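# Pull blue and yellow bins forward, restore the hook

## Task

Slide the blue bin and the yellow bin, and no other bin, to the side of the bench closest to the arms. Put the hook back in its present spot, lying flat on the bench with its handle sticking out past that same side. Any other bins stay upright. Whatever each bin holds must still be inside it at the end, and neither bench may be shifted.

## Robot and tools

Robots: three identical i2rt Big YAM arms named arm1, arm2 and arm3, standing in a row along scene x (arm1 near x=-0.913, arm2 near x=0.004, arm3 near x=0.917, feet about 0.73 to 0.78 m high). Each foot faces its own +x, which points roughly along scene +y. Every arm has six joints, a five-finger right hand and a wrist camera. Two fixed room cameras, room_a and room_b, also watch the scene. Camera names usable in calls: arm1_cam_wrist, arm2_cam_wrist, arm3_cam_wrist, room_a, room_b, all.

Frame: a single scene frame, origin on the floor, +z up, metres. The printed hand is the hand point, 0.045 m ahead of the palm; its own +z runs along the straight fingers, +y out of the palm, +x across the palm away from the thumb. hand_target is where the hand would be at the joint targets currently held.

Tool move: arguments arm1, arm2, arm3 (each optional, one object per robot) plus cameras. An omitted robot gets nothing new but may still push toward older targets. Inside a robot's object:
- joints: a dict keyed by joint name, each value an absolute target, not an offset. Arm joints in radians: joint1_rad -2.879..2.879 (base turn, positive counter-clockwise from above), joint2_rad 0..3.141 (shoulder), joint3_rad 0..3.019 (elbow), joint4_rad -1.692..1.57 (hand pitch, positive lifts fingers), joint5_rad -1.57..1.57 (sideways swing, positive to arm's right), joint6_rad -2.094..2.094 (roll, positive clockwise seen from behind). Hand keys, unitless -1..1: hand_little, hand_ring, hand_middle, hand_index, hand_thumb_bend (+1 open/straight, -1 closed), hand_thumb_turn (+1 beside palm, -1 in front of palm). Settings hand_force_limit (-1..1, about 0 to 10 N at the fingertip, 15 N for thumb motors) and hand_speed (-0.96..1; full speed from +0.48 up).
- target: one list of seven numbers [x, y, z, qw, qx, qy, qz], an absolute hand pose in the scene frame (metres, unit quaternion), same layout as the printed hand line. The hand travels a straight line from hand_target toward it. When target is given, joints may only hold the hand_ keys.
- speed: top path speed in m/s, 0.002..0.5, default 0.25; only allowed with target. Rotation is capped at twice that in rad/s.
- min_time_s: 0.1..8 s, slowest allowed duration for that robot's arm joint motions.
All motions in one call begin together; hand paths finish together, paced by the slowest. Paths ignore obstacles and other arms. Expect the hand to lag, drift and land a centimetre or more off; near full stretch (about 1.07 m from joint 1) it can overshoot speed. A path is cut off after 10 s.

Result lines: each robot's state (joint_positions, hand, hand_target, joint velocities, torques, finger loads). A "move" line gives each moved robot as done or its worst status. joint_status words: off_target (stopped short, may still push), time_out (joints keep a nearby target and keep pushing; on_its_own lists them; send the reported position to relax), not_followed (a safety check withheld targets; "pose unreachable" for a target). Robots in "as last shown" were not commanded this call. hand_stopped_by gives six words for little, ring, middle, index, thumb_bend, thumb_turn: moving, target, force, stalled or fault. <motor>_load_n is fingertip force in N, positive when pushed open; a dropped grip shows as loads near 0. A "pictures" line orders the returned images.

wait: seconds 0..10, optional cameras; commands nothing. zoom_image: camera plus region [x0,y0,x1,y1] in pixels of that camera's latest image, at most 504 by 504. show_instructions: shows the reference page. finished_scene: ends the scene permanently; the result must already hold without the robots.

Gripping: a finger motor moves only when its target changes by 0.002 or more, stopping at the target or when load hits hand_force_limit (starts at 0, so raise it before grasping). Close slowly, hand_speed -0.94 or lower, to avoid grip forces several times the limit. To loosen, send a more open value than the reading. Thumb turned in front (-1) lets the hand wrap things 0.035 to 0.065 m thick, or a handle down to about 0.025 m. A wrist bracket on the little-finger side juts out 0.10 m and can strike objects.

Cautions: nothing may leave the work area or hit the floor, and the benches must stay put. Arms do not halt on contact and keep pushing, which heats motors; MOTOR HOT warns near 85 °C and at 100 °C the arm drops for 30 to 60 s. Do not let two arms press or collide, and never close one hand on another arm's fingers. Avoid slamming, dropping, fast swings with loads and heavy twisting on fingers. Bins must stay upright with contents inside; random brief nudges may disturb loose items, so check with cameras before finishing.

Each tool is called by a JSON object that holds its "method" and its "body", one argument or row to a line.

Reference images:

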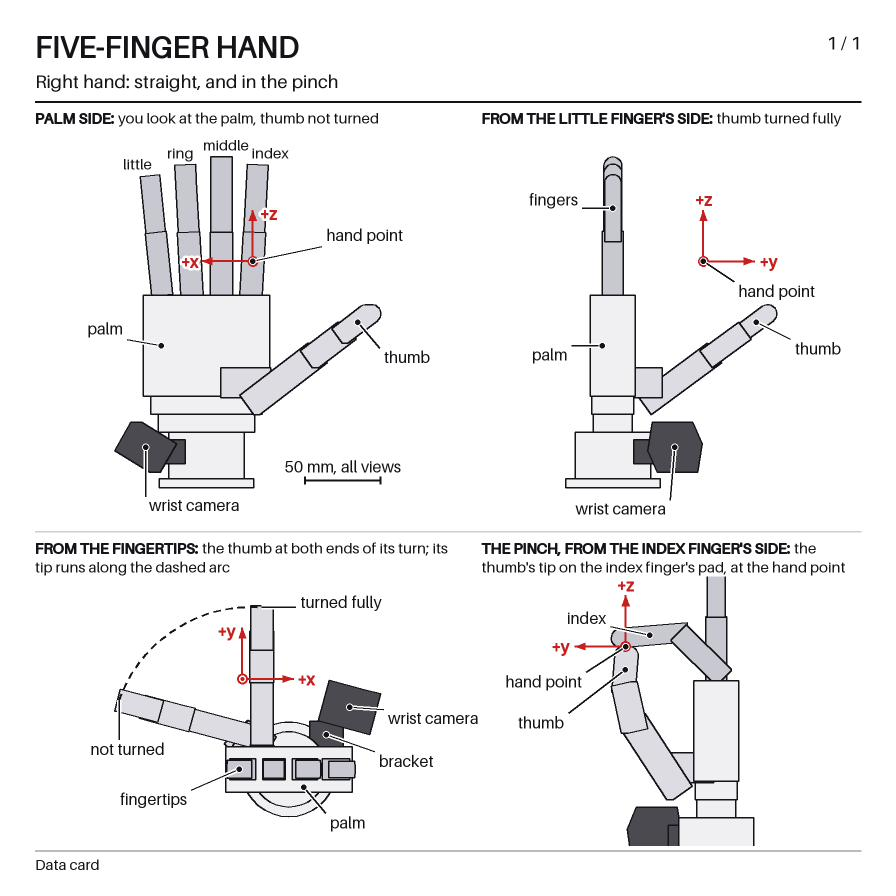

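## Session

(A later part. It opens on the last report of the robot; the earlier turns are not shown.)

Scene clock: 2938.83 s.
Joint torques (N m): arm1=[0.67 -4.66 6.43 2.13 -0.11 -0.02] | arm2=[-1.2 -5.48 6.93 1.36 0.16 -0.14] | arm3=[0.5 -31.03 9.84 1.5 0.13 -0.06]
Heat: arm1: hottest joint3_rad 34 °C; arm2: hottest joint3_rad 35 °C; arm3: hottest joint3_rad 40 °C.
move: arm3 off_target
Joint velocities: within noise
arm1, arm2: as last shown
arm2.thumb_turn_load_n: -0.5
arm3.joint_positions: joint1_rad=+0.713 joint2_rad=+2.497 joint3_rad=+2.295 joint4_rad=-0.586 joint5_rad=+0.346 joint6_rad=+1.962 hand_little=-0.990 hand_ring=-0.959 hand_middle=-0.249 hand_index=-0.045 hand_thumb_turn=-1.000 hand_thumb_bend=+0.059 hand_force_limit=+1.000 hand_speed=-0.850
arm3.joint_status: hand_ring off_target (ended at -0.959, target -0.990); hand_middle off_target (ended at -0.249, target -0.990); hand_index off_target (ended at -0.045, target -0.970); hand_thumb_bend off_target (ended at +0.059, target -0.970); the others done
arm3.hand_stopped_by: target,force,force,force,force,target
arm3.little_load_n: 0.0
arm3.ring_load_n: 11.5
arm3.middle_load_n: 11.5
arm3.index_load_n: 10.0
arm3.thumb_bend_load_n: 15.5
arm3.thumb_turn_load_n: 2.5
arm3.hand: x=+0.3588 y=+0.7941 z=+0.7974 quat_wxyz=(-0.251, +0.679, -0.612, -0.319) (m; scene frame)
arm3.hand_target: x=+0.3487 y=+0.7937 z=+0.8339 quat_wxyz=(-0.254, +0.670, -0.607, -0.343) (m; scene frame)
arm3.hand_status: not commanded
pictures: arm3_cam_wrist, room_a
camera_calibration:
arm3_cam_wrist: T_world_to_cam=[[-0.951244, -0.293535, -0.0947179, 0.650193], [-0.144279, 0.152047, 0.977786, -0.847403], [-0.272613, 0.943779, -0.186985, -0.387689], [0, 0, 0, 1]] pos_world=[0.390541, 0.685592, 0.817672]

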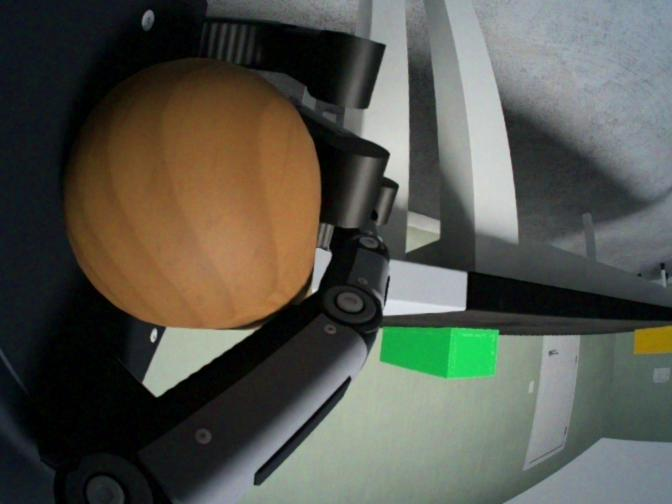

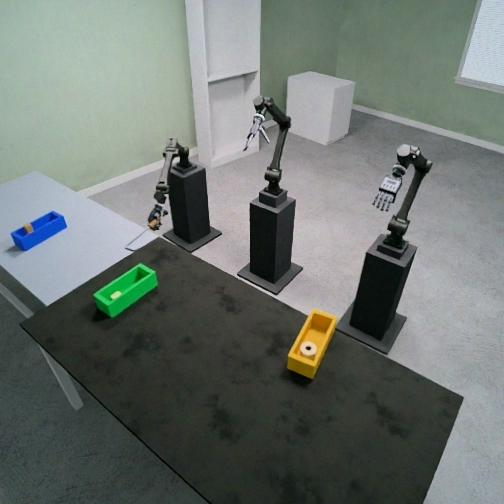

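{"method": "move", "body": {
  "arm3": {"joints":{"joint1_rad":0.722,"joint2_rad":2.36,"joint3_rad":2.17,"joint4_rad":-0.535,"joint5_rad":0.348,"joint6_rad":1.965},"min_time_s":2}
}}

{"method": "move", "body": {
  "arm3": {"joints":{"joint1_rad":0.722,"joint2_rad":2.11,"joint3_rad":2.08,"joint4_rad":-0.65,"joint5_rad":0.348,"joint6_rad":1.965},"min_time_s":3},
  "cameras": ["arm3_cam_wrist","room_a","room_b"]
}}

{"method": "zoom_image", "body": {
  "camera": "room_a",
  "region": [80, 160, 220, 280]
}}

{"method": "zoom_image", "body": {
  "camera": "room_b",
  "region": [200, 140, 320, 240]
}}

Scene clock: 2994.43 s.
Joint torques (N m): arm1=[0.79 -4.78 6.38 2.03 -0.12 -0.03] | arm2=[-1.03 -4.6 7.17 1.03 0.22 -0.16] | arm3=[0.21 -33.55 9.14 2.32 0.11 -0.05]
Heat: arm1: hottest joint3_rad 33 °C; arm2: hottest joint3_rad 35 °C; arm3: hottest joint3_rad 39 °C.
move: arm3 done
Joint velocities: within noise
arm1.joint_positions: joint1_rad=-0.011 joint2_rad=+1.003 joint3_rad=+1.514 joint4_rad=-1.093 joint5_rad=+0.002 joint6_rad=+0.008 hand_little=+0.600 hand_ring=+0.600 hand_middle=+0.600 hand_index=+0.599 hand_thumb_turn=-1.000 hand_thumb_bend=+1.000 hand_force_limit=+0.700 hand_speed=-0.600
arm1.joint_status: not commanded
arm1.hand_stopped_by: target,target,target,target,target,target
arm1.little_load_n: 0.0
arm1.ring_load_n: 0.0
arm1.middle_load_n: 0.0
arm1.index_load_n: 0.0
arm1.thumb_bend_load_n: 0.0
arm1.thumb_turn_load_n: 0.0
arm1.hand: x=-0.9519 y=+0.4023 z=+1.2295 quat_wxyz=(-0.478, +0.878, +0.004, -0.001) (m; scene frame)
arm1.hand_target: x=-0.9557 y=+0.3992 z=+1.2218 quat_wxyz=(-0.470, +0.882, +0.013, -0.003) (m; scene frame)
arm1.hand_status: not commanded
arm2.joint_positions: joint1_rad=+0.237 joint2_rad=+1.014 joint3_rad=+1.602 joint4_rad=-1.176 joint5_rad=-0.003 joint6_rad=+1.009 hand_little=+1.000 hand_ring=+1.000 hand_middle=+1.000 hand_index=+1.000 hand_thumb_turn=-1.000 hand_thumb_bend=+1.000 hand_force_limit=+1.000 hand_speed=-0.500
arm2.joint_status: not commanded
arm2.hand_stopped_by: target,target,target,target,target,target
arm2.little_load_n: 0.5
arm2.ring_load_n: 0.0
arm2.middle_load_n: 0.0
arm2.index_load_n: 0.0
arm2.thumb_bend_load_n: 0.0
arm2.thumb_turn_load_n: -0.5
arm2.hand: x=-0.1660 y=+0.3720 z=+1.3308 quat_wxyz=(-0.385, +0.818, -0.324, -0.278) (m; scene frame)
arm2.hand_target: x=-0.1693 y=+0.3666 z=+1.3278 quat_wxyz=(-0.382, +0.823, -0.317, -0.275) (m; scene frame)
arm2.hand_status: not commanded
arm3.joint_positions: joint1_rad=+0.713 joint2_rad=+2.423 joint3_rad=+2.168 joint4_rad=-0.568 joint5_rad=+0.346 joint6_rad=+1.962 hand_little=-0.990 hand_ring=-0.959 hand_middle=-0.249 hand_index=-0.046 hand_thumb_turn=-1.000 hand_thumb_bend=+0.059 hand_force_limit=+1.000 hand_speed=-0.850
arm3.joint_status: all done
arm3.hand_stopped_by: target,force,force,force,force,target
arm3.little_load_n: 0.0
arm3.ring_load_n: 11.5
arm3.middle_load_n: 12.5
arm3.index_load_n: 3.5
arm3.thumb_bend_load_n: 15.0
arm3.thumb_turn_load_n: 2.5
arm3.hand: x=+0.3731 y=+0.7749 z=+0.7948 quat_wxyz=(-0.248, +0.686, -0.613, -0.303) (m; scene frame)
arm3.hand_target: x=+0.3621 y=+0.7764 z=+0.8616 quat_wxyz=(-0.255, +0.668, -0.606, -0.348) (m; scene frame)
arm3.hand_status: not commanded
pictures: none

Scene clock: 2997.90 s.
Joint torques (N m): arm1=[0.85 -4.72 6.42 2.13 -0.12 -0.04] | arm2=[-0.67 -4.6 7.12 1.11 0.21 -0.14] | arm3=[0.21 -32.62 10.15 1.52 0.13 -0.05]
Heat: arm1: hottest joint3_rad 33 °C; arm2: hottest joint3_rad 35 °C; arm3: hottest joint3_rad 39 °C.
move: arm3 done
Joint velocities: within noise
arm1, arm2: as last shown
arm1.ring_load_n: -0.5
arm2.little_load_n: 0.0
arm2.thumb_turn_load_n: 0.0
arm3.joint_positions: joint1_rad=+0.713 joint2_rad=+2.187 joint3_rad=+2.067 joint4_rad=-0.668 joint5_rad=+0.345 joint6_rad=+1.959 hand_little=-0.990 hand_ring=-0.959 hand_middle=-0.249 hand_index=-0.046 hand_thumb_turn=-1.000 hand_thumb_bend=+0.059 hand_force_limit=+1.000 hand_speed=-0.850
arm3.joint_status: all done
arm3.hand_stopped_by: target,force,force,force,force,target
arm3.little_load_n: 0.0
arm3.ring_load_n: 10.0
arm3.middle_load_n: 12.0
arm3.index_load_n: 6.5
arm3.thumb_bend_load_n: 15.5
arm3.thumb_turn_load_n: 4.0
arm3.hand: x=+0.3971 y=+0.7432 z=+0.9247 quat_wxyz=(-0.251, +0.680, -0.611, -0.319) (m; scene frame)
arm3.hand_target: x=+0.3932 y=+0.7364 z=+1.0051 quat_wxyz=(-0.259, +0.658, -0.604, -0.368) (m; scene frame)
arm3.hand_status: not commanded
pictures: arm3_cam_wrist, room_a, room_b
camera_calibration:
arm3_cam_wrist: T_world_to_cam=[[-0.950212, -0.296238, -0.0966477, 0.687171], [-0.146655, 0.151495, 0.977518, -0.957057], [-0.274936, 0.943023, -0.187397, -0.303533], [0, 0, 0, 1]] pos_world=[0.429148, 0.634794, 0.945073]

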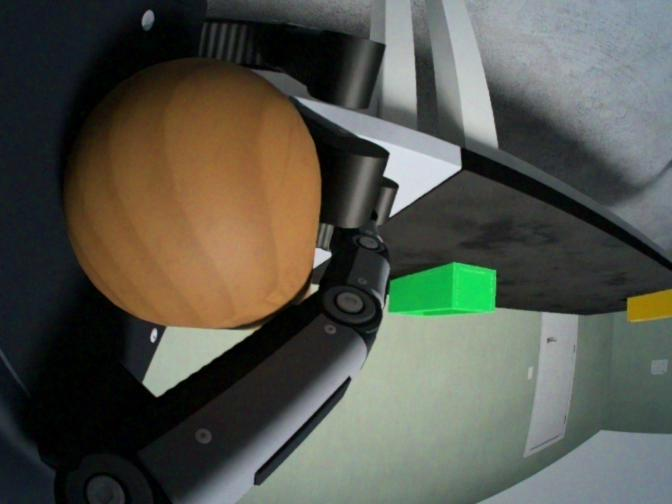

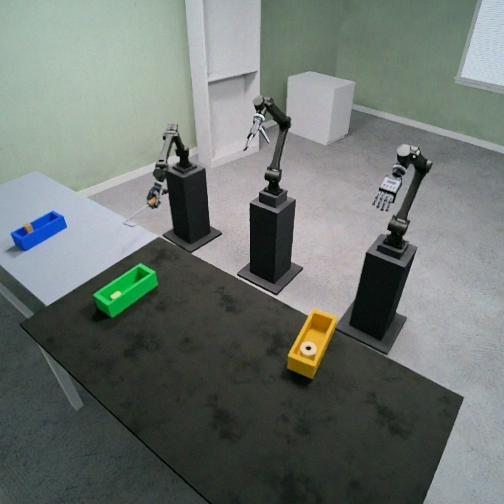

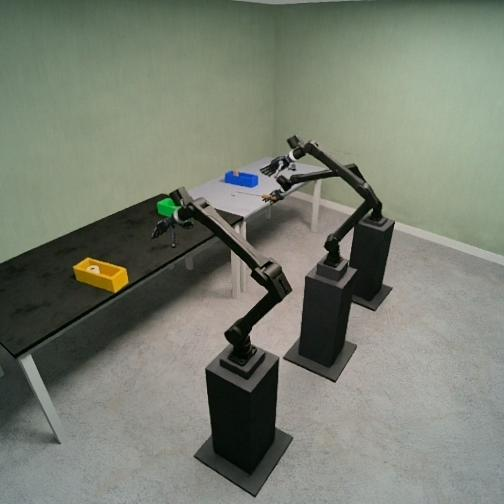

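Scaled by 3.600 from the camera's 504x504 image, which has a finer 720x720 frame.

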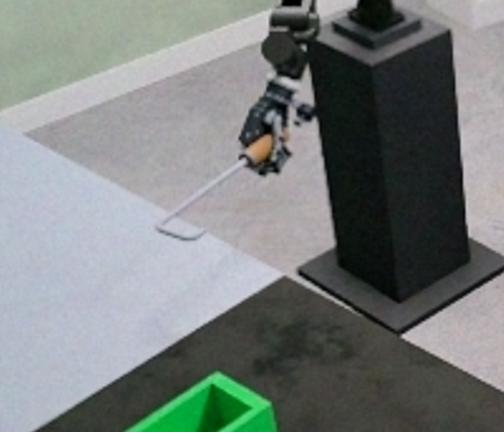

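Scaled by 4.200 from the camera's 504x504 image, which has a finer 720x720 frame.

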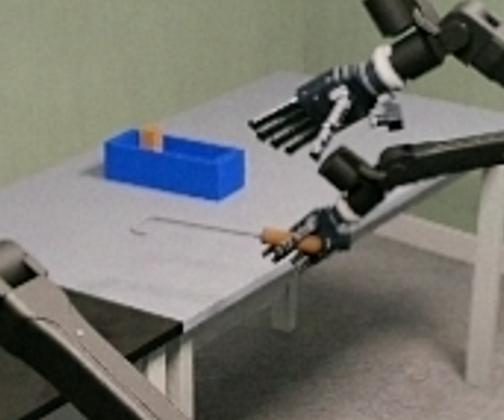

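{"method": "move", "body": {
  "arm3": {"joints":{"joint1_rad":0.275,"joint2_rad":1.92,"joint3_rad":1.81,"joint4_rad":0.19,"joint5_rad":0.999,"joint6_rad":0.0},"min_time_s":6},
  "cameras": ["arm3_cam_wrist","room_a","room_b"]
}}

{"method": "zoom_image", "body": {
  "camera": "room_a",
  "region": [0, 140, 180, 260]
}}

{"method": "zoom_image", "body": {
  "camera": "room_b",
  "region": [200, 120, 340, 220]
}}

Scene clock: 3072.53 s.
Joint torques (N m): arm1=[0.97 -4.84 6.42 2.07 -0.11 -0.04] | arm2=[0.5 -5.19 7.13 1.14 0.23 -0.18] | arm3=[-0.15 -29.22 10.41 3.33 0.11 0.28]
Heat: arm1: hottest joint3_rad 33 °C; arm2: hottest joint3_rad 35 °C; arm3: hottest joint3_rad 39 °C.
move: arm3 time_out
Joint velocities: within noise
arm1, arm2: as last shown
arm1.ring_load_n: 0.0
arm3.joint_positions: joint1_rad=+0.280 joint2_rad=+1.995 joint3_rad=+1.796 joint4_rad=+0.135 joint5_rad=+0.996 joint6_rad=-0.035 hand_little=-0.990 hand_ring=-0.959 hand_middle=-0.249 hand_index=-0.046 hand_thumb_turn=-1.000 hand_thumb_bend=+0.059 hand_force_limit=+1.000 hand_speed=-0.850
arm3.joint_status: joint4_rad time_out (moved +0.802 of +0.858); joint6_rad time_out (moved -1.994 of -1.959); the others done
arm3.hand_stopped_by: target,force,force,force,force,target
arm3.little_load_n: 0.0
arm3.ring_load_n: 11.5
arm3.middle_load_n: 12.0
arm3.index_load_n: 0.5
arm3.thumb_bend_load_n: 16.0
arm3.thumb_turn_load_n: 4.5
arm3.on_its_own: joint4_rad reads +0.135 and still pushes toward +0.190 since a time_out; joint6_rad reads -0.035 and still pushes toward +0.000 since a time_out
arm3.hand: x=+0.8944 y=+0.8310 z=+1.0232 quat_wxyz=(-0.627, +0.678, -0.246, +0.296) (m; scene frame)
arm3.hand_target: x=+0.8994 y=+0.8223 z=+1.1027 quat_wxyz=(-0.673, +0.630, -0.290, +0.258) (m; scene frame)
arm3.hand_status: not commanded
pictures: arm3_cam_wrist, room_a, room_b
camera_calibration:
arm3_cam_wrist: T_world_to_cam=[[0.169355, -0.269147, -0.948092, 1.04258], [-0.953146, 0.19994, -0.227017, 0.91986], [0.250662, 0.942117, -0.222676, -0.664451], [0, 0, 0, 1]] pos_world=[0.866747, 0.722682, 1.04933]

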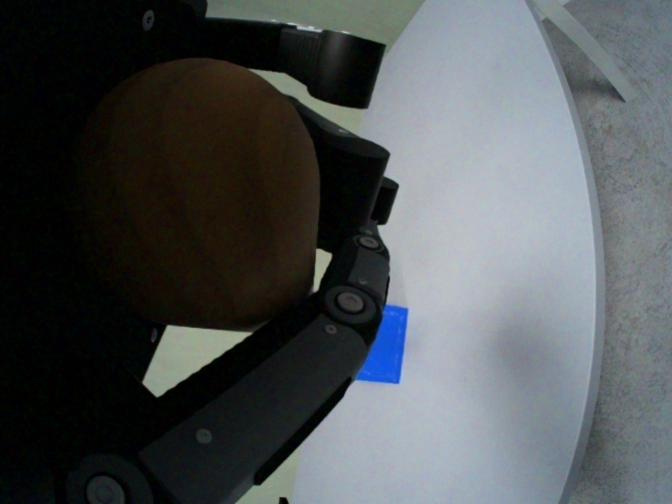

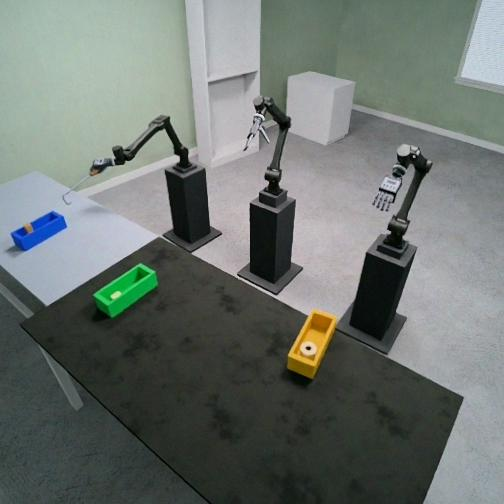

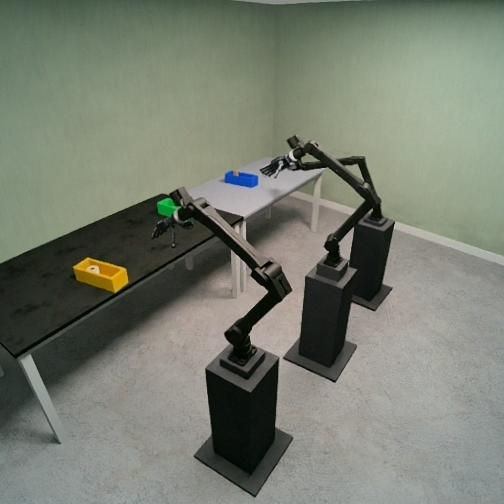

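Scaled by 2.800 from the camera's 504x504 image, which has a finer 720x720 frame.

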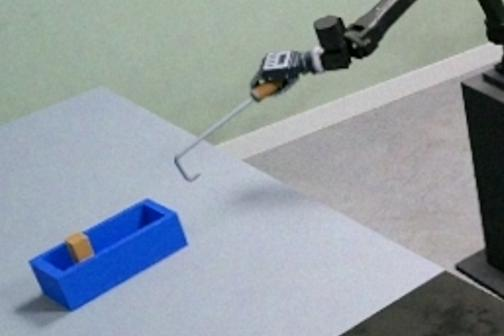

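Scaled by 3.600 from the camera's 504x504 image, which has a finer 720x720 frame.

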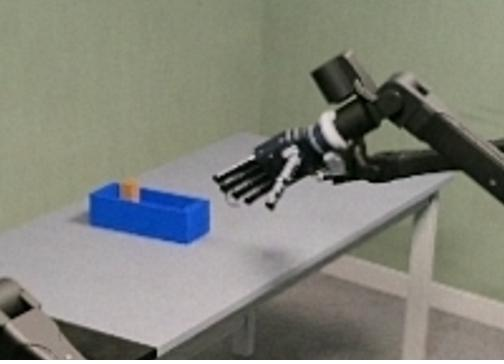

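{"method": "move", "body": {
  "arm2": {"joints":{"joint1_rad":-0.35},"min_time_s":3},
  "arm3": {"joints":{"joint4_rad":0.225,"joint6_rad":0.02}},
  "cameras": ["room_a","room_b"]
}}

{"method": "zoom_image", "body": {
  "camera": "room_a",
  "region": [20, 140, 120, 240]
}}

{"method": "zoom_image", "body": {
  "camera": "room_b",
  "region": [210, 130, 310, 210]
}}

Scene clock: 3093.37 s.
Joint torques (N m): arm1=[1.08 -4.54 6.41 2 -0.12 -0.01] | arm2=[-1.96 -5.54 7.08 1.16 0.2 -0.11] | arm3=[-0.03 -29.45 10.48 3.28 0.1 0.43]
Heat: arm1: hottest joint3_rad 33 °C; arm2: hottest joint3_rad 35 °C; arm3: hottest joint3_rad 39 °C.
move: arm2 done; arm3 time_out
Joint velocities: within noise
arm1: as last shown
arm2.joint_positions: joint1_rad=-0.338 joint2_rad=+1.014 joint3_rad=+1.602 joint4_rad=-1.176 joint5_rad=-0.002 joint6_rad=+1.009 hand_little=+1.000 hand_ring=+1.000 hand_middle=+1.000 hand_index=+1.000 hand_thumb_turn=-1.000 hand_thumb_bend=+1.000 hand_force_limit=+1.000 hand_speed=-0.500
arm2.joint_status: all done
arm2.hand_stopped_by: target,target,target,target,target,target
arm2.little_load_n: 0.0
arm2.ring_load_n: 0.0
arm2.middle_load_n: 0.0
arm2.index_load_n: 0.0
arm2.thumb_bend_load_n: 0.0
arm2.thumb_turn_load_n: 0.0
arm2.hand: x=+0.0720 y=+0.4009 z=+1.3321 quat_wxyz=(-0.449, +0.691, -0.544, -0.160) (m; scene frame)
arm2.hand_target: x=+0.0764 y=+0.3965 z=+1.3292 quat_wxyz=(-0.446, +0.691, -0.547, -0.152) (m; scene frame)
arm2.hand_status: not commanded
arm3.joint_positions: joint1_rad=+0.280 joint2_rad=+1.994 joint3_rad=+1.796 joint4_rad=+0.170 joint5_rad=+0.996 joint6_rad=-0.035 hand_little=-0.990 hand_ring=-0.959 hand_middle=-0.249 hand_index=-0.046 hand_thumb_turn=-1.000 hand_thumb_bend=+0.059 hand_force_limit=+1.000 hand_speed=-0.850
arm3.joint_status: joint4_rad time_out (moved +0.035 of +0.090); joint6_rad time_out (moved +0.001 of +0.055)
arm3.hand_stopped_by: target,force,force,force,force,target
arm3.little_load_n: 0.0
arm3.ring_load_n: 12.5
arm3.middle_load_n: 12.0
arm3.index_load_n: 0.5
arm3.thumb_bend_load_n: 16.5
arm3.thumb_turn_load_n: 5.0
arm3.on_its_own: joint4_rad reads +0.170 and still pushes toward +0.225 since a time_out; joint6_rad reads -0.035 and still pushes toward +0.020 since a time_out
arm3.hand: x=+0.8939 y=+0.8333 z=+1.0312 quat_wxyz=(-0.638, +0.667, -0.254, +0.288) (m; scene frame)
arm3.hand_target: x=+0.8983 y=+0.8245 z=+1.1108 quat_wxyz=(-0.685, +0.616, -0.303, +0.244) (m; scene frame)
arm3.hand_status: not commanded
pictures: room_a, room_b

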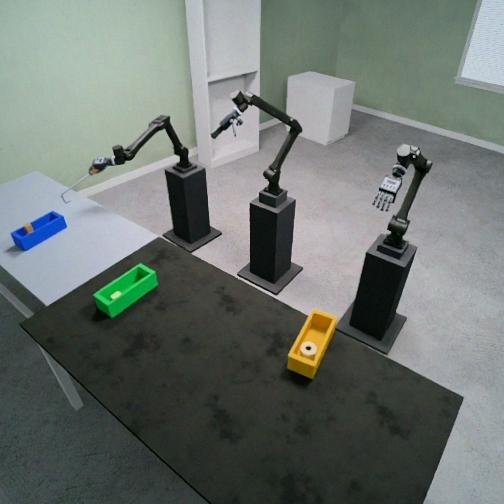

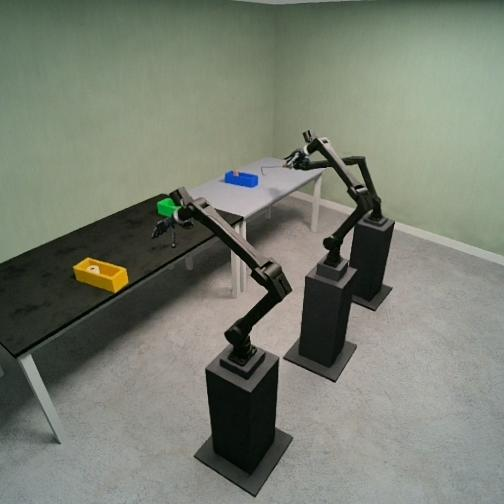

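Scaled by 5.040 from the camera's 504x504 image, which has a finer 720x720 frame.

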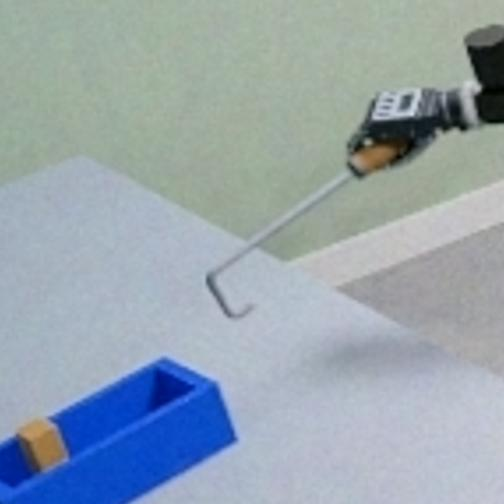

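Scaled by 5.040 from the camera's 504x504 image, which has a finer 720x720 frame.

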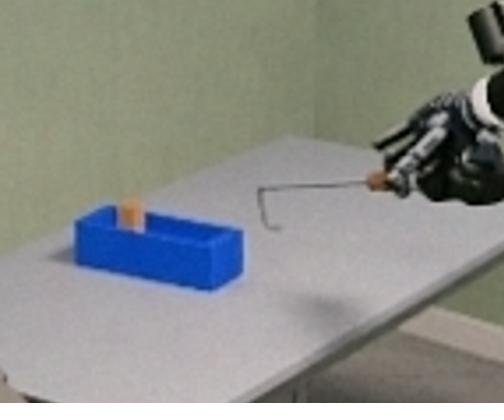

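{"method": "move", "body": {
  "arm3": {"joints":{"joint1_rad":0.257,"joint2_rad":2.186,"joint3_rad":2.185,"joint4_rad":0.105,"joint5_rad":0.97,"joint6_rad":0.0},"min_time_s":3},
  "cameras": ["room_a","room_b"]
}}

{"method": "zoom_image", "body": {
  "camera": "room_a",
  "region": [20, 140, 120, 240]
}}

{"method": "zoom_image", "body": {
  "camera": "room_b",
  "region": [210, 130, 310, 210]
}}

Scene clock: 3145.80 s.
Joint torques (N m): arm1=[0.67 -4.48 6.42 2.06 -0.12 -0.03] | arm2=[-1.61 -4.6 7.08 1.14 0.14 -0.11] | arm3=[-0.85 -29.57 18.7 1.62 -0.05 0.27]
Heat: arm1: hottest joint3_rad 33 °C; arm2: hottest joint3_rad 35 °C; arm3: hottest joint3_rad 41 °C.
move: arm3 time_out
Joint velocities: within noise
arm1, arm2: as last shown
arm3.joint_positions: joint1_rad=+0.268 joint2_rad=+2.221 joint3_rad=+2.072 joint4_rad=+0.087 joint5_rad=+0.972 joint6_rad=-0.036 hand_little=-0.990 hand_ring=-0.959 hand_middle=-0.249 hand_index=-0.046 hand_thumb_turn=-1.000 hand_thumb_bend=+0.059 hand_force_limit=+1.000 hand_speed=-0.850
arm3.joint_status: joint3_rad time_out (moved +0.276 of +0.389); joint6_rad time_out (moved -0.001 of +0.035); the others done
arm3.hand_stopped_by: target,force,force,force,force,target
arm3.little_load_n: 0.0
arm3.ring_load_n: 12.5
arm3.middle_load_n: 11.5
arm3.index_load_n: 0.5
arm3.thumb_bend_load_n: 16.5
arm3.thumb_turn_load_n: 4.5
arm3.on_its_own: joint3_rad reads +2.072 and still pushes toward +2.184 since a time_out; joint6_rad reads -0.036 and still pushes toward +0.000 since a time_out
arm3.hand: x=+0.8866 y=+0.9015 z=+0.9847 quat_wxyz=(-0.629, +0.679, -0.243, +0.291) (m; scene frame)
arm3.hand_target: x=+0.8946 y=+0.9082 z=+1.0865 quat_wxyz=(-0.681, +0.624, -0.290, +0.251) (m; scene frame)
arm3.hand_status: not commanded
pictures: room_a, room_b

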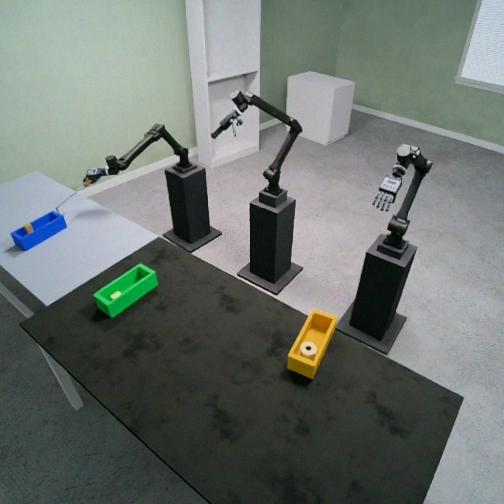

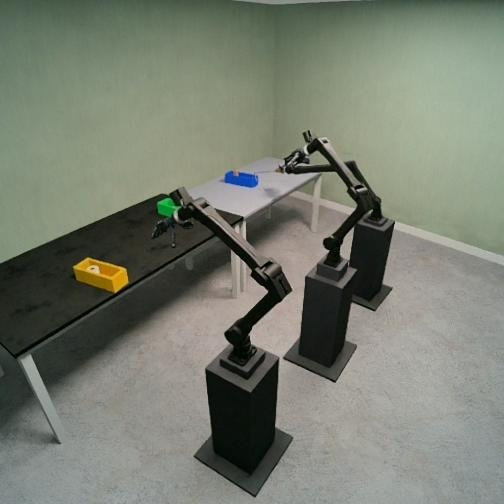

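Scaled by 5.040 from the camera's 504x504 image, which has a finer 720x720 frame.

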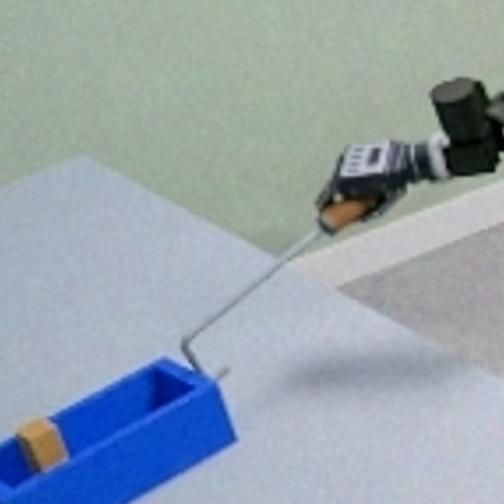

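Scaled by 5.040 from the camera's 504x504 image, which has a finer 720x720 frame.

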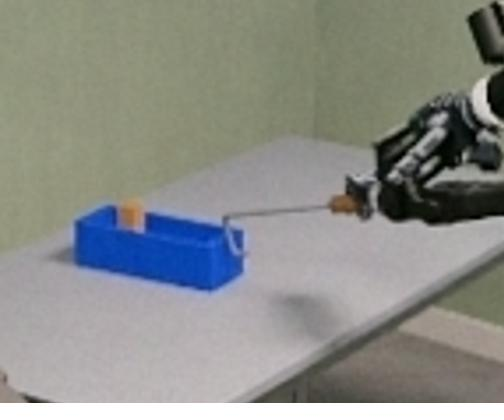

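{"method": "move", "body": {
  "arm3": {"joints":{"joint1_rad":0.25,"joint2_rad":2.11,"joint3_rad":2.16,"joint4_rad":0.225,"joint5_rad":0.95,"joint6_rad":-0.03},"min_time_s":2},
  "cameras": ["room_a","room_b"]
}}

{"method": "zoom_image", "body": {
  "camera": "room_a",
  "region": [20, 140, 120, 240]
}}

{"method": "zoom_image", "body": {
  "camera": "room_b",
  "region": [210, 130, 310, 210]
}}

Scene clock: 3210.43 s.
Joint torques (N m): arm1=[0.67 -4.66 6.46 2.1 -0.12 -0.03] | arm2=[-2.37 -4.54 7.12 1.06 0.13 -0.15] | arm3=[-1.14 -32.56 16.68 3.34 -0.2 0.3]
Heat: arm1: hottest joint3_rad 33 °C; arm2: hottest joint3_rad 35 °C; arm3: hottest joint3_rad 52 °C.
move: arm3 time_out
Joint velocities: within noise
arm1, arm2: as last shown
arm3.joint_positions: joint1_rad=+0.262 joint2_rad=+2.186 joint3_rad=+2.072 joint4_rad=+0.170 joint5_rad=+0.953 joint6_rad=-0.067 hand_little=-0.990 hand_ring=-0.959 hand_middle=-0.249 hand_index=-0.046 hand_thumb_turn=-1.000 hand_thumb_bend=+0.059 hand_force_limit=+1.000 hand_speed=-0.850
arm3.joint_status: joint4_rad time_out (moved +0.083 of +0.138); joint6_rad time_out (moved -0.032 of +0.006); the others done
arm3.hand_stopped_by: target,force,force,force,force,target
arm3.little_load_n: 0.0
arm3.ring_load_n: 13.0
arm3.middle_load_n: 12.0
arm3.index_load_n: 1.0
arm3.thumb_bend_load_n: 16.5
arm3.thumb_turn_load_n: 4.5
arm3.on_its_own: joint6_rad reads -0.067 and still pushes toward -0.030 since a time_out
arm3.hand: x=+0.8909 y=+0.9026 z=+1.0311 quat_wxyz=(-0.662, +0.650, -0.252, +0.275) (m; scene frame)
arm3.hand_target: x=+0.9018 y=+0.8920 z=+1.1626 quat_wxyz=(-0.726, +0.574, -0.307, +0.223) (m; scene frame)
arm3.hand_status: not commanded
pictures: room_a, room_b

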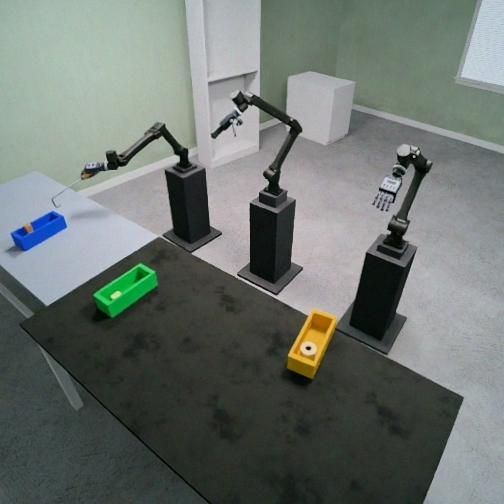

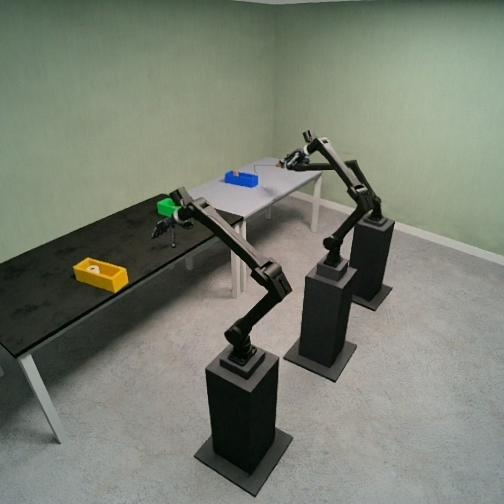

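Scaled by 5.040 from the camera's 504x504 image, which has a finer 720x720 frame.

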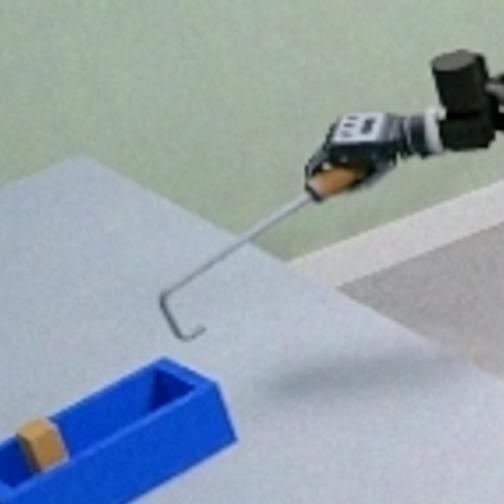

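Scaled by 5.040 from the camera's 504x504 image, which has a finer 720x720 frame.

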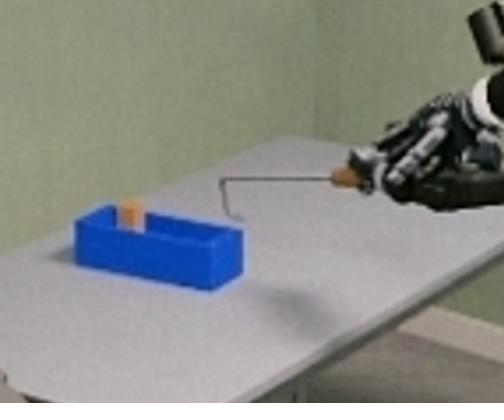

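{"method": "move", "body": {
  "arm3": {"joints":{"joint1_rad":0.222,"joint2_rad":2.425,"joint3_rad":2.59,"joint4_rad":0.06,"joint5_rad":0.92,"joint6_rad":-0.03},"min_time_s":2.5},
  "cameras": ["room_a","room_b"]
}}

{"method": "zoom_image", "body": {
  "camera": "room_a",
  "region": [10, 150, 110, 250]
}}

{"method": "zoom_image", "body": {
  "camera": "room_b",
  "region": [210, 130, 310, 210]
}}

Scene clock: 3234.60 s.
Joint torques (N m): arm1=[0.5 -4.84 6.5 2.09 -0.11 -0.02] | arm2=[-2.49 -4.6 6.97 1.21 0.19 -0.19] | arm3=[-1.03 -32.62 18.81 1.84 -0.19 0.31]
Heat: arm1: hottest joint3_rad 33 °C; arm2: hottest joint3_rad 35 °C; arm3: hottest joint3_rad 51 °C.
move: arm3 time_out
Joint velocities: within noise
arm1, arm2: as last shown
arm3.joint_positions: joint1_rad=+0.233 joint2_rad=+2.467 joint3_rad=+2.478 joint4_rad=+0.040 joint5_rad=+0.923 joint6_rad=-0.070 hand_little=-0.990 hand_ring=-0.959 hand_middle=-0.249 hand_index=-0.046 hand_thumb_turn=-1.000 hand_thumb_bend=+0.059 hand_force_limit=+1.000 hand_speed=-0.850
arm3.joint_status: joint3_rad time_out (moved +0.406 of +0.518); joint6_rad time_out (moved -0.003 of +0.037); the others done
arm3.hand_stopped_by: target,force,force,force,force,target
arm3.little_load_n: 0.0
arm3.ring_load_n: 13.0
arm3.middle_load_n: 11.5
arm3.index_load_n: 1.0
arm3.thumb_bend_load_n: 16.5
arm3.thumb_turn_load_n: 4.5
arm3.on_its_own: joint3_rad reads +2.478 and still pushes toward +2.590 since a time_out; joint6_rad reads -0.070 and still pushes toward -0.030 since a time_out
arm3.hand: x=+0.9018 y=+0.9716 z=+0.9913 quat_wxyz=(-0.660, +0.652, -0.249, +0.277) (m; scene frame)
arm3.hand_target: x=+0.9113 y=+0.9666 z=+1.1037 quat_wxyz=(-0.714, +0.589, -0.296, +0.235) (m; scene frame)
arm3.hand_status: not commanded
pictures: room_a, room_b

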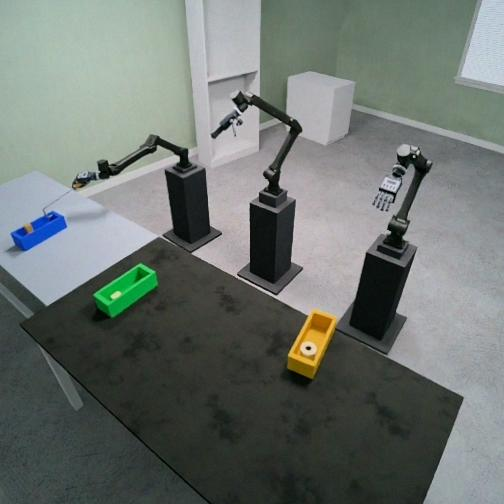

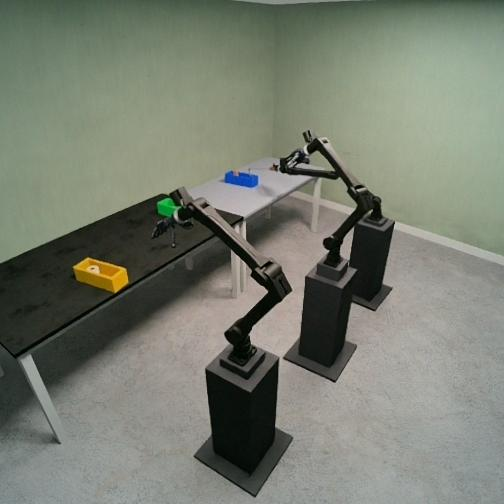

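Scaled by 5.040 from the camera's 504x504 image, which has a finer 720x720 frame.

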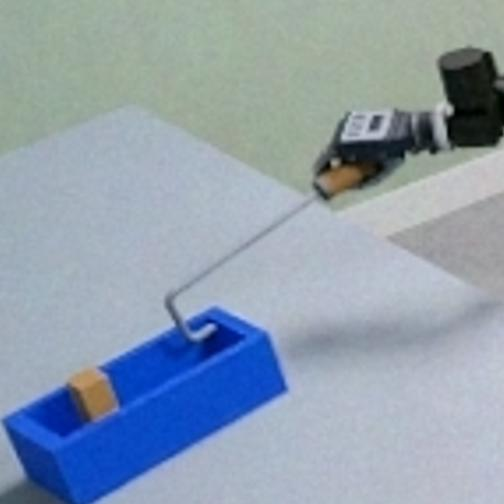

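Scaled by 5.040 from the camera's 504x504 image, which has a finer 720x720 frame.

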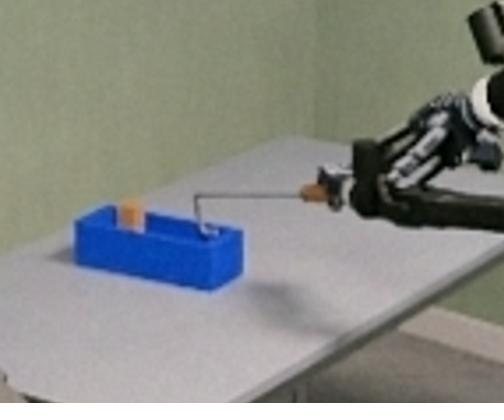

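{"method": "move", "body": {
  "arm3": {"joints":{"joint1_rad":0.236,"joint2_rad":2.46,"joint3_rad":2.42,"joint4_rad":0.21,"joint5_rad":0.92,"joint6_rad":-0.03},"min_time_s":2},
  "cameras": ["room_a","room_b"]
}}

{"method": "zoom_image", "body": {
  "camera": "room_a",
  "region": [10, 150, 110, 250]
}}

{"method": "zoom_image", "body": {
  "camera": "room_b",
  "region": [210, 130, 310, 210]
}}

Scene clock: 3255.77 s.
Joint torques (N m): arm1=[1.03 -4.84 6.38 2.06 -0.12 -0.05] | arm2=[-2.32 -4.54 7.16 1.39 0.14 -0.12] | arm3=[-0.03 -32.85 10.8 3.47 -0.17 0.36]
Heat: arm1: hottest joint3_rad 33 °C; arm2: hottest joint3_rad 35 °C; arm3: hottest joint3_rad 48 °C.
move: arm3 time_out
Joint velocities: within noise
arm1, arm2: as last shown
arm2.thumb_bend_load_n: -0.5
arm3.joint_positions: joint1_rad=+0.233 joint2_rad=+2.502 joint3_rad=+2.403 joint4_rad=+0.153 joint5_rad=+0.923 joint6_rad=-0.070 hand_little=-0.990 hand_ring=-0.959 hand_middle=-0.249 hand_index=-0.046 hand_thumb_turn=-1.000 hand_thumb_bend=+0.059 hand_force_limit=+1.000 hand_speed=-0.850
arm3.joint_status: joint4_rad time_out (moved +0.113 of +0.170); joint6_rad time_out (moved +0.000 of +0.040); the others done
arm3.hand_stopped_by: target,force,force,force,force,target
arm3.little_load_n: 0.0
arm3.ring_load_n: 13.0
arm3.middle_load_n: 11.5
arm3.index_load_n: 1.0
arm3.thumb_bend_load_n: 16.5
arm3.thumb_turn_load_n: 4.5
arm3.on_its_own: joint4_rad reads +0.153 and still pushes toward +0.210 since a time_out; joint6_rad reads -0.070 and still pushes toward -0.030 since a time_out
arm3.hand: x=+0.9009 y=+0.9759 z=+0.9380 quat_wxyz=(-0.661, +0.651, -0.250, +0.277) (m; scene frame)
arm3.hand_target: x=+0.8959 y=+0.9765 z=+1.0014 quat_wxyz=(-0.701, +0.610, -0.282, +0.240) (m; scene frame)
arm3.hand_status: not commanded
pictures: room_a, room_b

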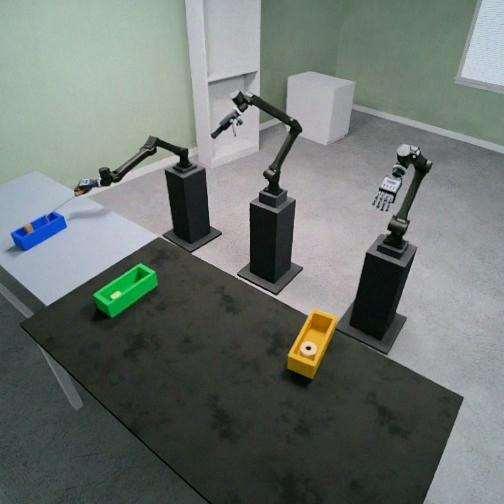

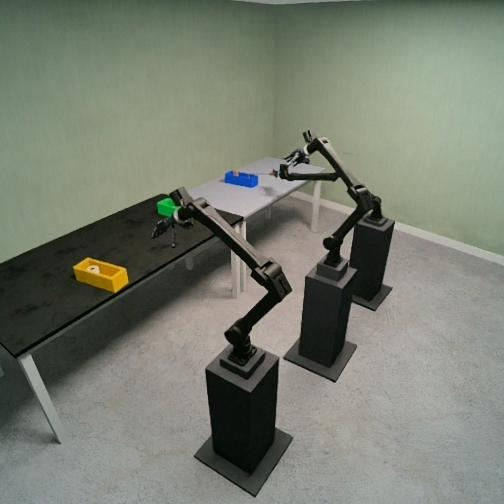

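Scaled by 5.040 from the camera's 504x504 image, which has a finer 720x720 frame.

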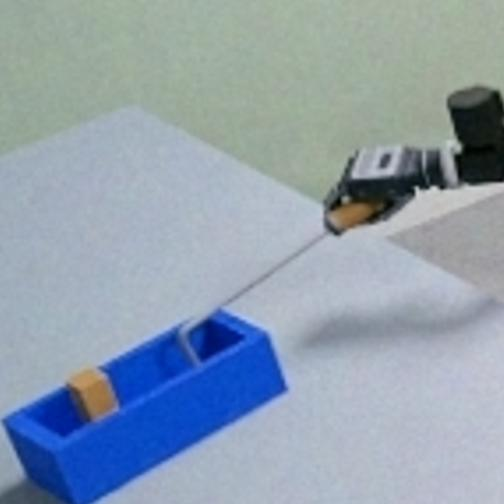

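Scaled by 5.040 from the camera's 504x504 image, which has a finer 720x720 frame.

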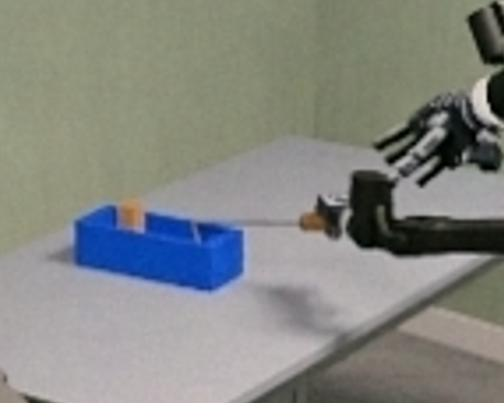

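{"method": "move", "body": {
  "arm3": {"joints":{"joint1_rad":0.264,"joint2_rad":2.128,"joint3_rad":1.805,"joint4_rad":0.51,"joint5_rad":0.948,"joint6_rad":-0.03},"min_time_s":4},
  "cameras": ["room_a","room_b"]
}}

{"method": "zoom_image", "body": {
  "camera": "room_a",
  "region": [10, 150, 110, 250]
}}

{"method": "zoom_image", "body": {
  "camera": "room_b",
  "region": [210, 130, 310, 210]
}}

Scene clock: 3307.20 s.
Joint torques (N m): arm1=[0.44 -4.72 6.49 2.07 -0.11 -0.06] | arm2=[-2.96 -4.66 7.27 1.18 0.17 -0.18] | arm3=[0.38 -32.03 9.5 3.22 0.11 0.17]
Heat: arm1: hottest joint3_rad 33 °C; arm2: hottest joint3_rad 35 °C; arm3: hottest joint3_rad 44 °C.
move: arm3 done
Joint velocities: within noise
arm1.joint_positions: joint1_rad=-0.011 joint2_rad=+1.003 joint3_rad=+1.514 joint4_rad=-1.093 joint5_rad=+0.002 joint6_rad=+0.008 hand_little=+0.600 hand_ring=+0.600 hand_middle=+0.600 hand_index=+0.599 hand_thumb_turn=-1.000 hand_thumb_bend=+1.000 hand_force_limit=+0.700 hand_speed=-0.600
arm1.joint_status: not commanded
arm1.hand_stopped_by: target,target,target,target,target,target
arm1.little_load_n: -0.5
arm1.ring_load_n: 0.0
arm1.middle_load_n: 0.0
arm1.index_load_n: 0.0
arm1.thumb_bend_load_n: 0.0
arm1.thumb_turn_load_n: 0.0
arm1.hand: x=-0.9519 y=+0.4023 z=+1.2295 quat_wxyz=(-0.478, +0.878, +0.004, -0.001) (m; scene frame)
arm1.hand_target: x=-0.9557 y=+0.3992 z=+1.2218 quat_wxyz=(-0.470, +0.882, +0.013, -0.003) (m; scene frame)
arm1.hand_status: not commanded
arm2: as last shown
arm2.ring_load_n: 0.5
arm2.thumb_bend_load_n: 0.0
arm3.joint_positions: joint1_rad=+0.253 joint2_rad=+2.208 joint3_rad=+1.794 joint4_rad=+0.456 joint5_rad=+0.943 joint6_rad=-0.060 hand_little=-0.990 hand_ring=-0.959 hand_middle=-0.249 hand_index=-0.046 hand_thumb_turn=-1.000 hand_thumb_bend=+0.059 hand_force_limit=+1.000 hand_speed=-0.850
arm3.joint_status: all done
arm3.hand_stopped_by: target,force,force,force,force,target
arm3.little_load_n: 0.0
arm3.ring_load_n: 12.0
arm3.middle_load_n: 12.0
arm3.index_load_n: 0.5
arm3.thumb_bend_load_n: 16.0
arm3.thumb_turn_load_n: 5.0
arm3.hand: x=+0.9016 y=+0.8792 z=+0.9123 quat_wxyz=(-0.659, +0.654, -0.251, +0.276) (m; scene frame)
arm3.hand_target: x=+0.8921 y=+0.8761 z=+0.9988 quat_wxyz=(-0.704, +0.605, -0.287, +0.235) (m; scene frame)
arm3.hand_status: not commanded
pictures: room_a, room_b

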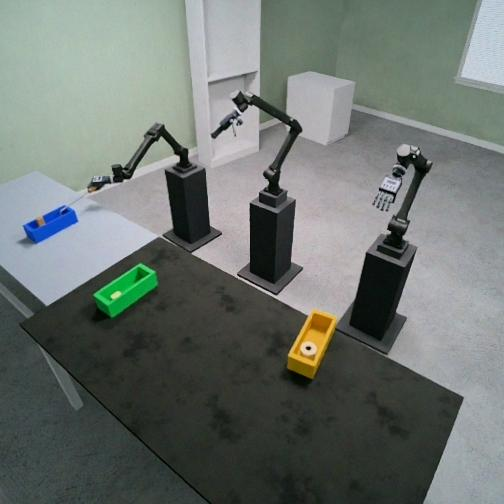

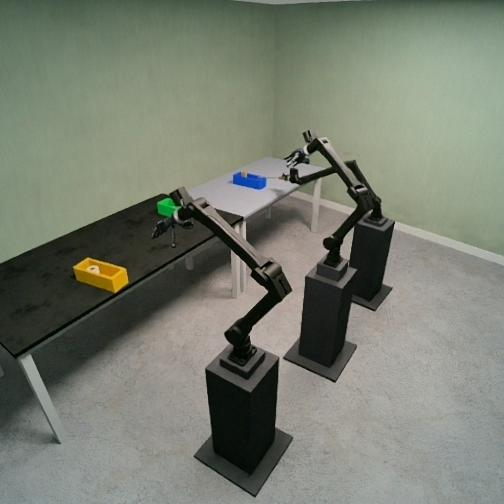

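Scaled by 5.040 from the camera's 504x504 image, which has a finer 720x720 frame.

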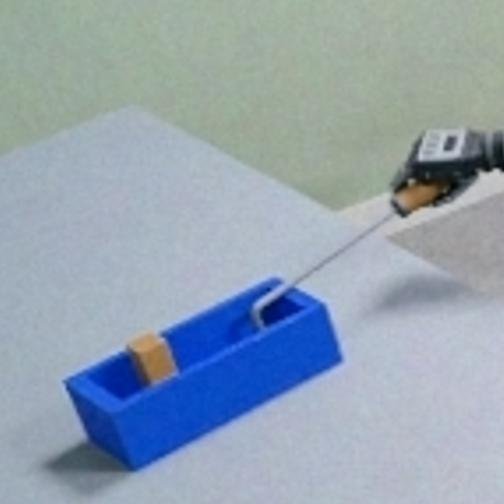

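Scaled by 5.040 from the camera's 504x504 image, which has a finer 720x720 frame.

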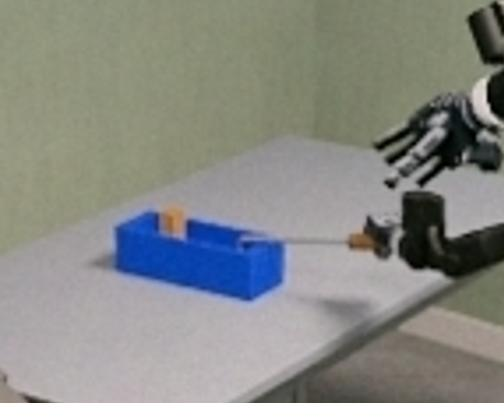

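{"method": "move", "body": {
  "arm3": {"joints":{"joint1_rad":0.291,"joint2_rad":1.884,"joint3_rad":1.39,"joint4_rad":0.693,"joint5_rad":0.979,"joint6_rad":-0.03},"min_time_s":4},
  "cameras": ["room_a","room_b"]
}}

{"method": "zoom_image", "body": {
  "camera": "room_a",
  "region": [20, 150, 120, 250]
}}

{"method": "zoom_image", "body": {
  "camera": "room_b",
  "region": [210, 130, 310, 210]
}}

Scene clock: 3332.30 s.
Joint torques (N m): arm1=[0.67 -4.37 6.32 2.04 -0.12 -0.04] | arm2=[-2.02 -5.54 7.17 1.25 0.17 -0.15] | arm3=[0.79 -27.16 8.79 3.34 0.05 0.25]
Heat: arm1: hottest joint3_rad 33 °C; arm2: hottest joint3_rad 35 °C; arm3: hottest joint3_rad 41 °C.
move: arm3 time_out
Joint velocities: within noise
arm1, arm2: as last shown
arm1.little_load_n: 0.0
arm2.ring_load_n: 0.0
arm2.thumb_bend_load_n: 0.5
arm3.joint_positions: joint1_rad=+0.279 joint2_rad=+1.956 joint3_rad=+1.379 joint4_rad=+0.638 joint5_rad=+0.975 joint6_rad=-0.063 hand_little=-0.990 hand_ring=-0.959 hand_middle=-0.249 hand_index=-0.046 hand_thumb_turn=-1.000 hand_thumb_bend=+0.059 hand_force_limit=+1.000 hand_speed=-0.850
arm3.joint_status: joint4_rad time_out (moved +0.182 of +0.237); the others done
arm3.hand_stopped_by: target,force,force,force,force,target
arm3.little_load_n: 0.0
arm3.ring_load_n: 12.0
arm3.middle_load_n: 12.0
arm3.index_load_n: 0.5
arm3.thumb_bend_load_n: 16.5
arm3.thumb_turn_load_n: 5.0
arm3.on_its_own: joint4_rad reads +0.638 and still pushes toward +0.693 since a time_out
arm3.hand: x=+0.9046 y=+0.7740 z=+0.9236 quat_wxyz=(-0.663, +0.648, -0.256, +0.274) (m; scene frame)
arm3.hand_target: x=+0.8955 y=+0.7720 z=+0.9951 quat_wxyz=(-0.706, +0.602, -0.292, +0.232) (m; scene frame)
arm3.hand_status: not commanded
pictures: room_a, room_b

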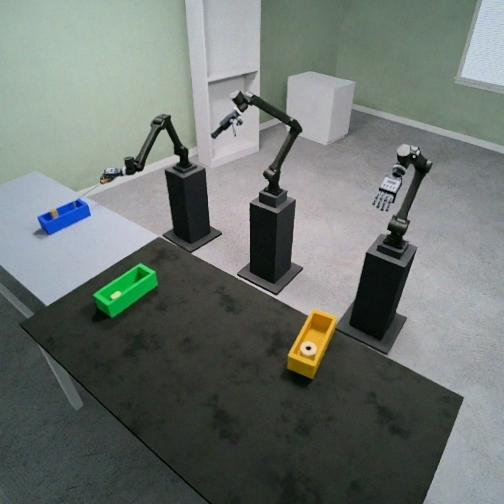

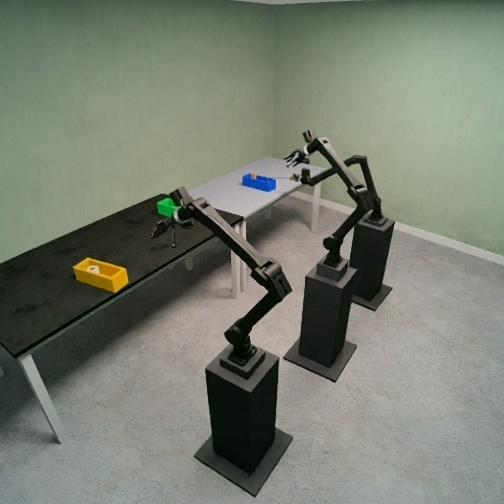

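Scaled by 5.040 from the camera's 504x504 image, which has a finer 720x720 frame.

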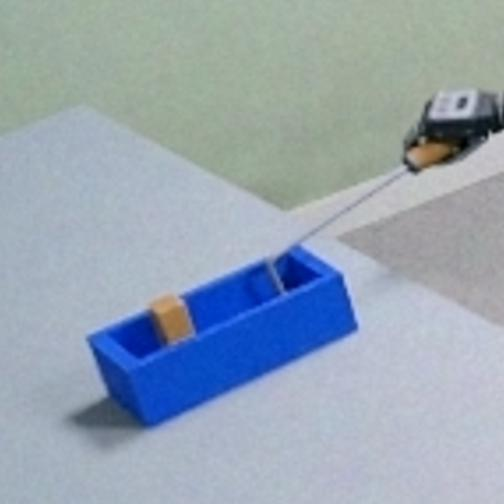

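Scaled by 5.040 from the camera's 504x504 image, which has a finer 720x720 frame.

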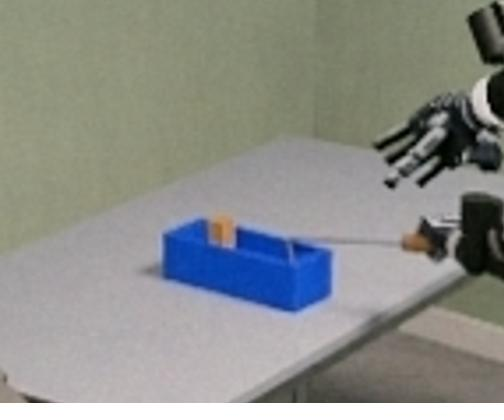

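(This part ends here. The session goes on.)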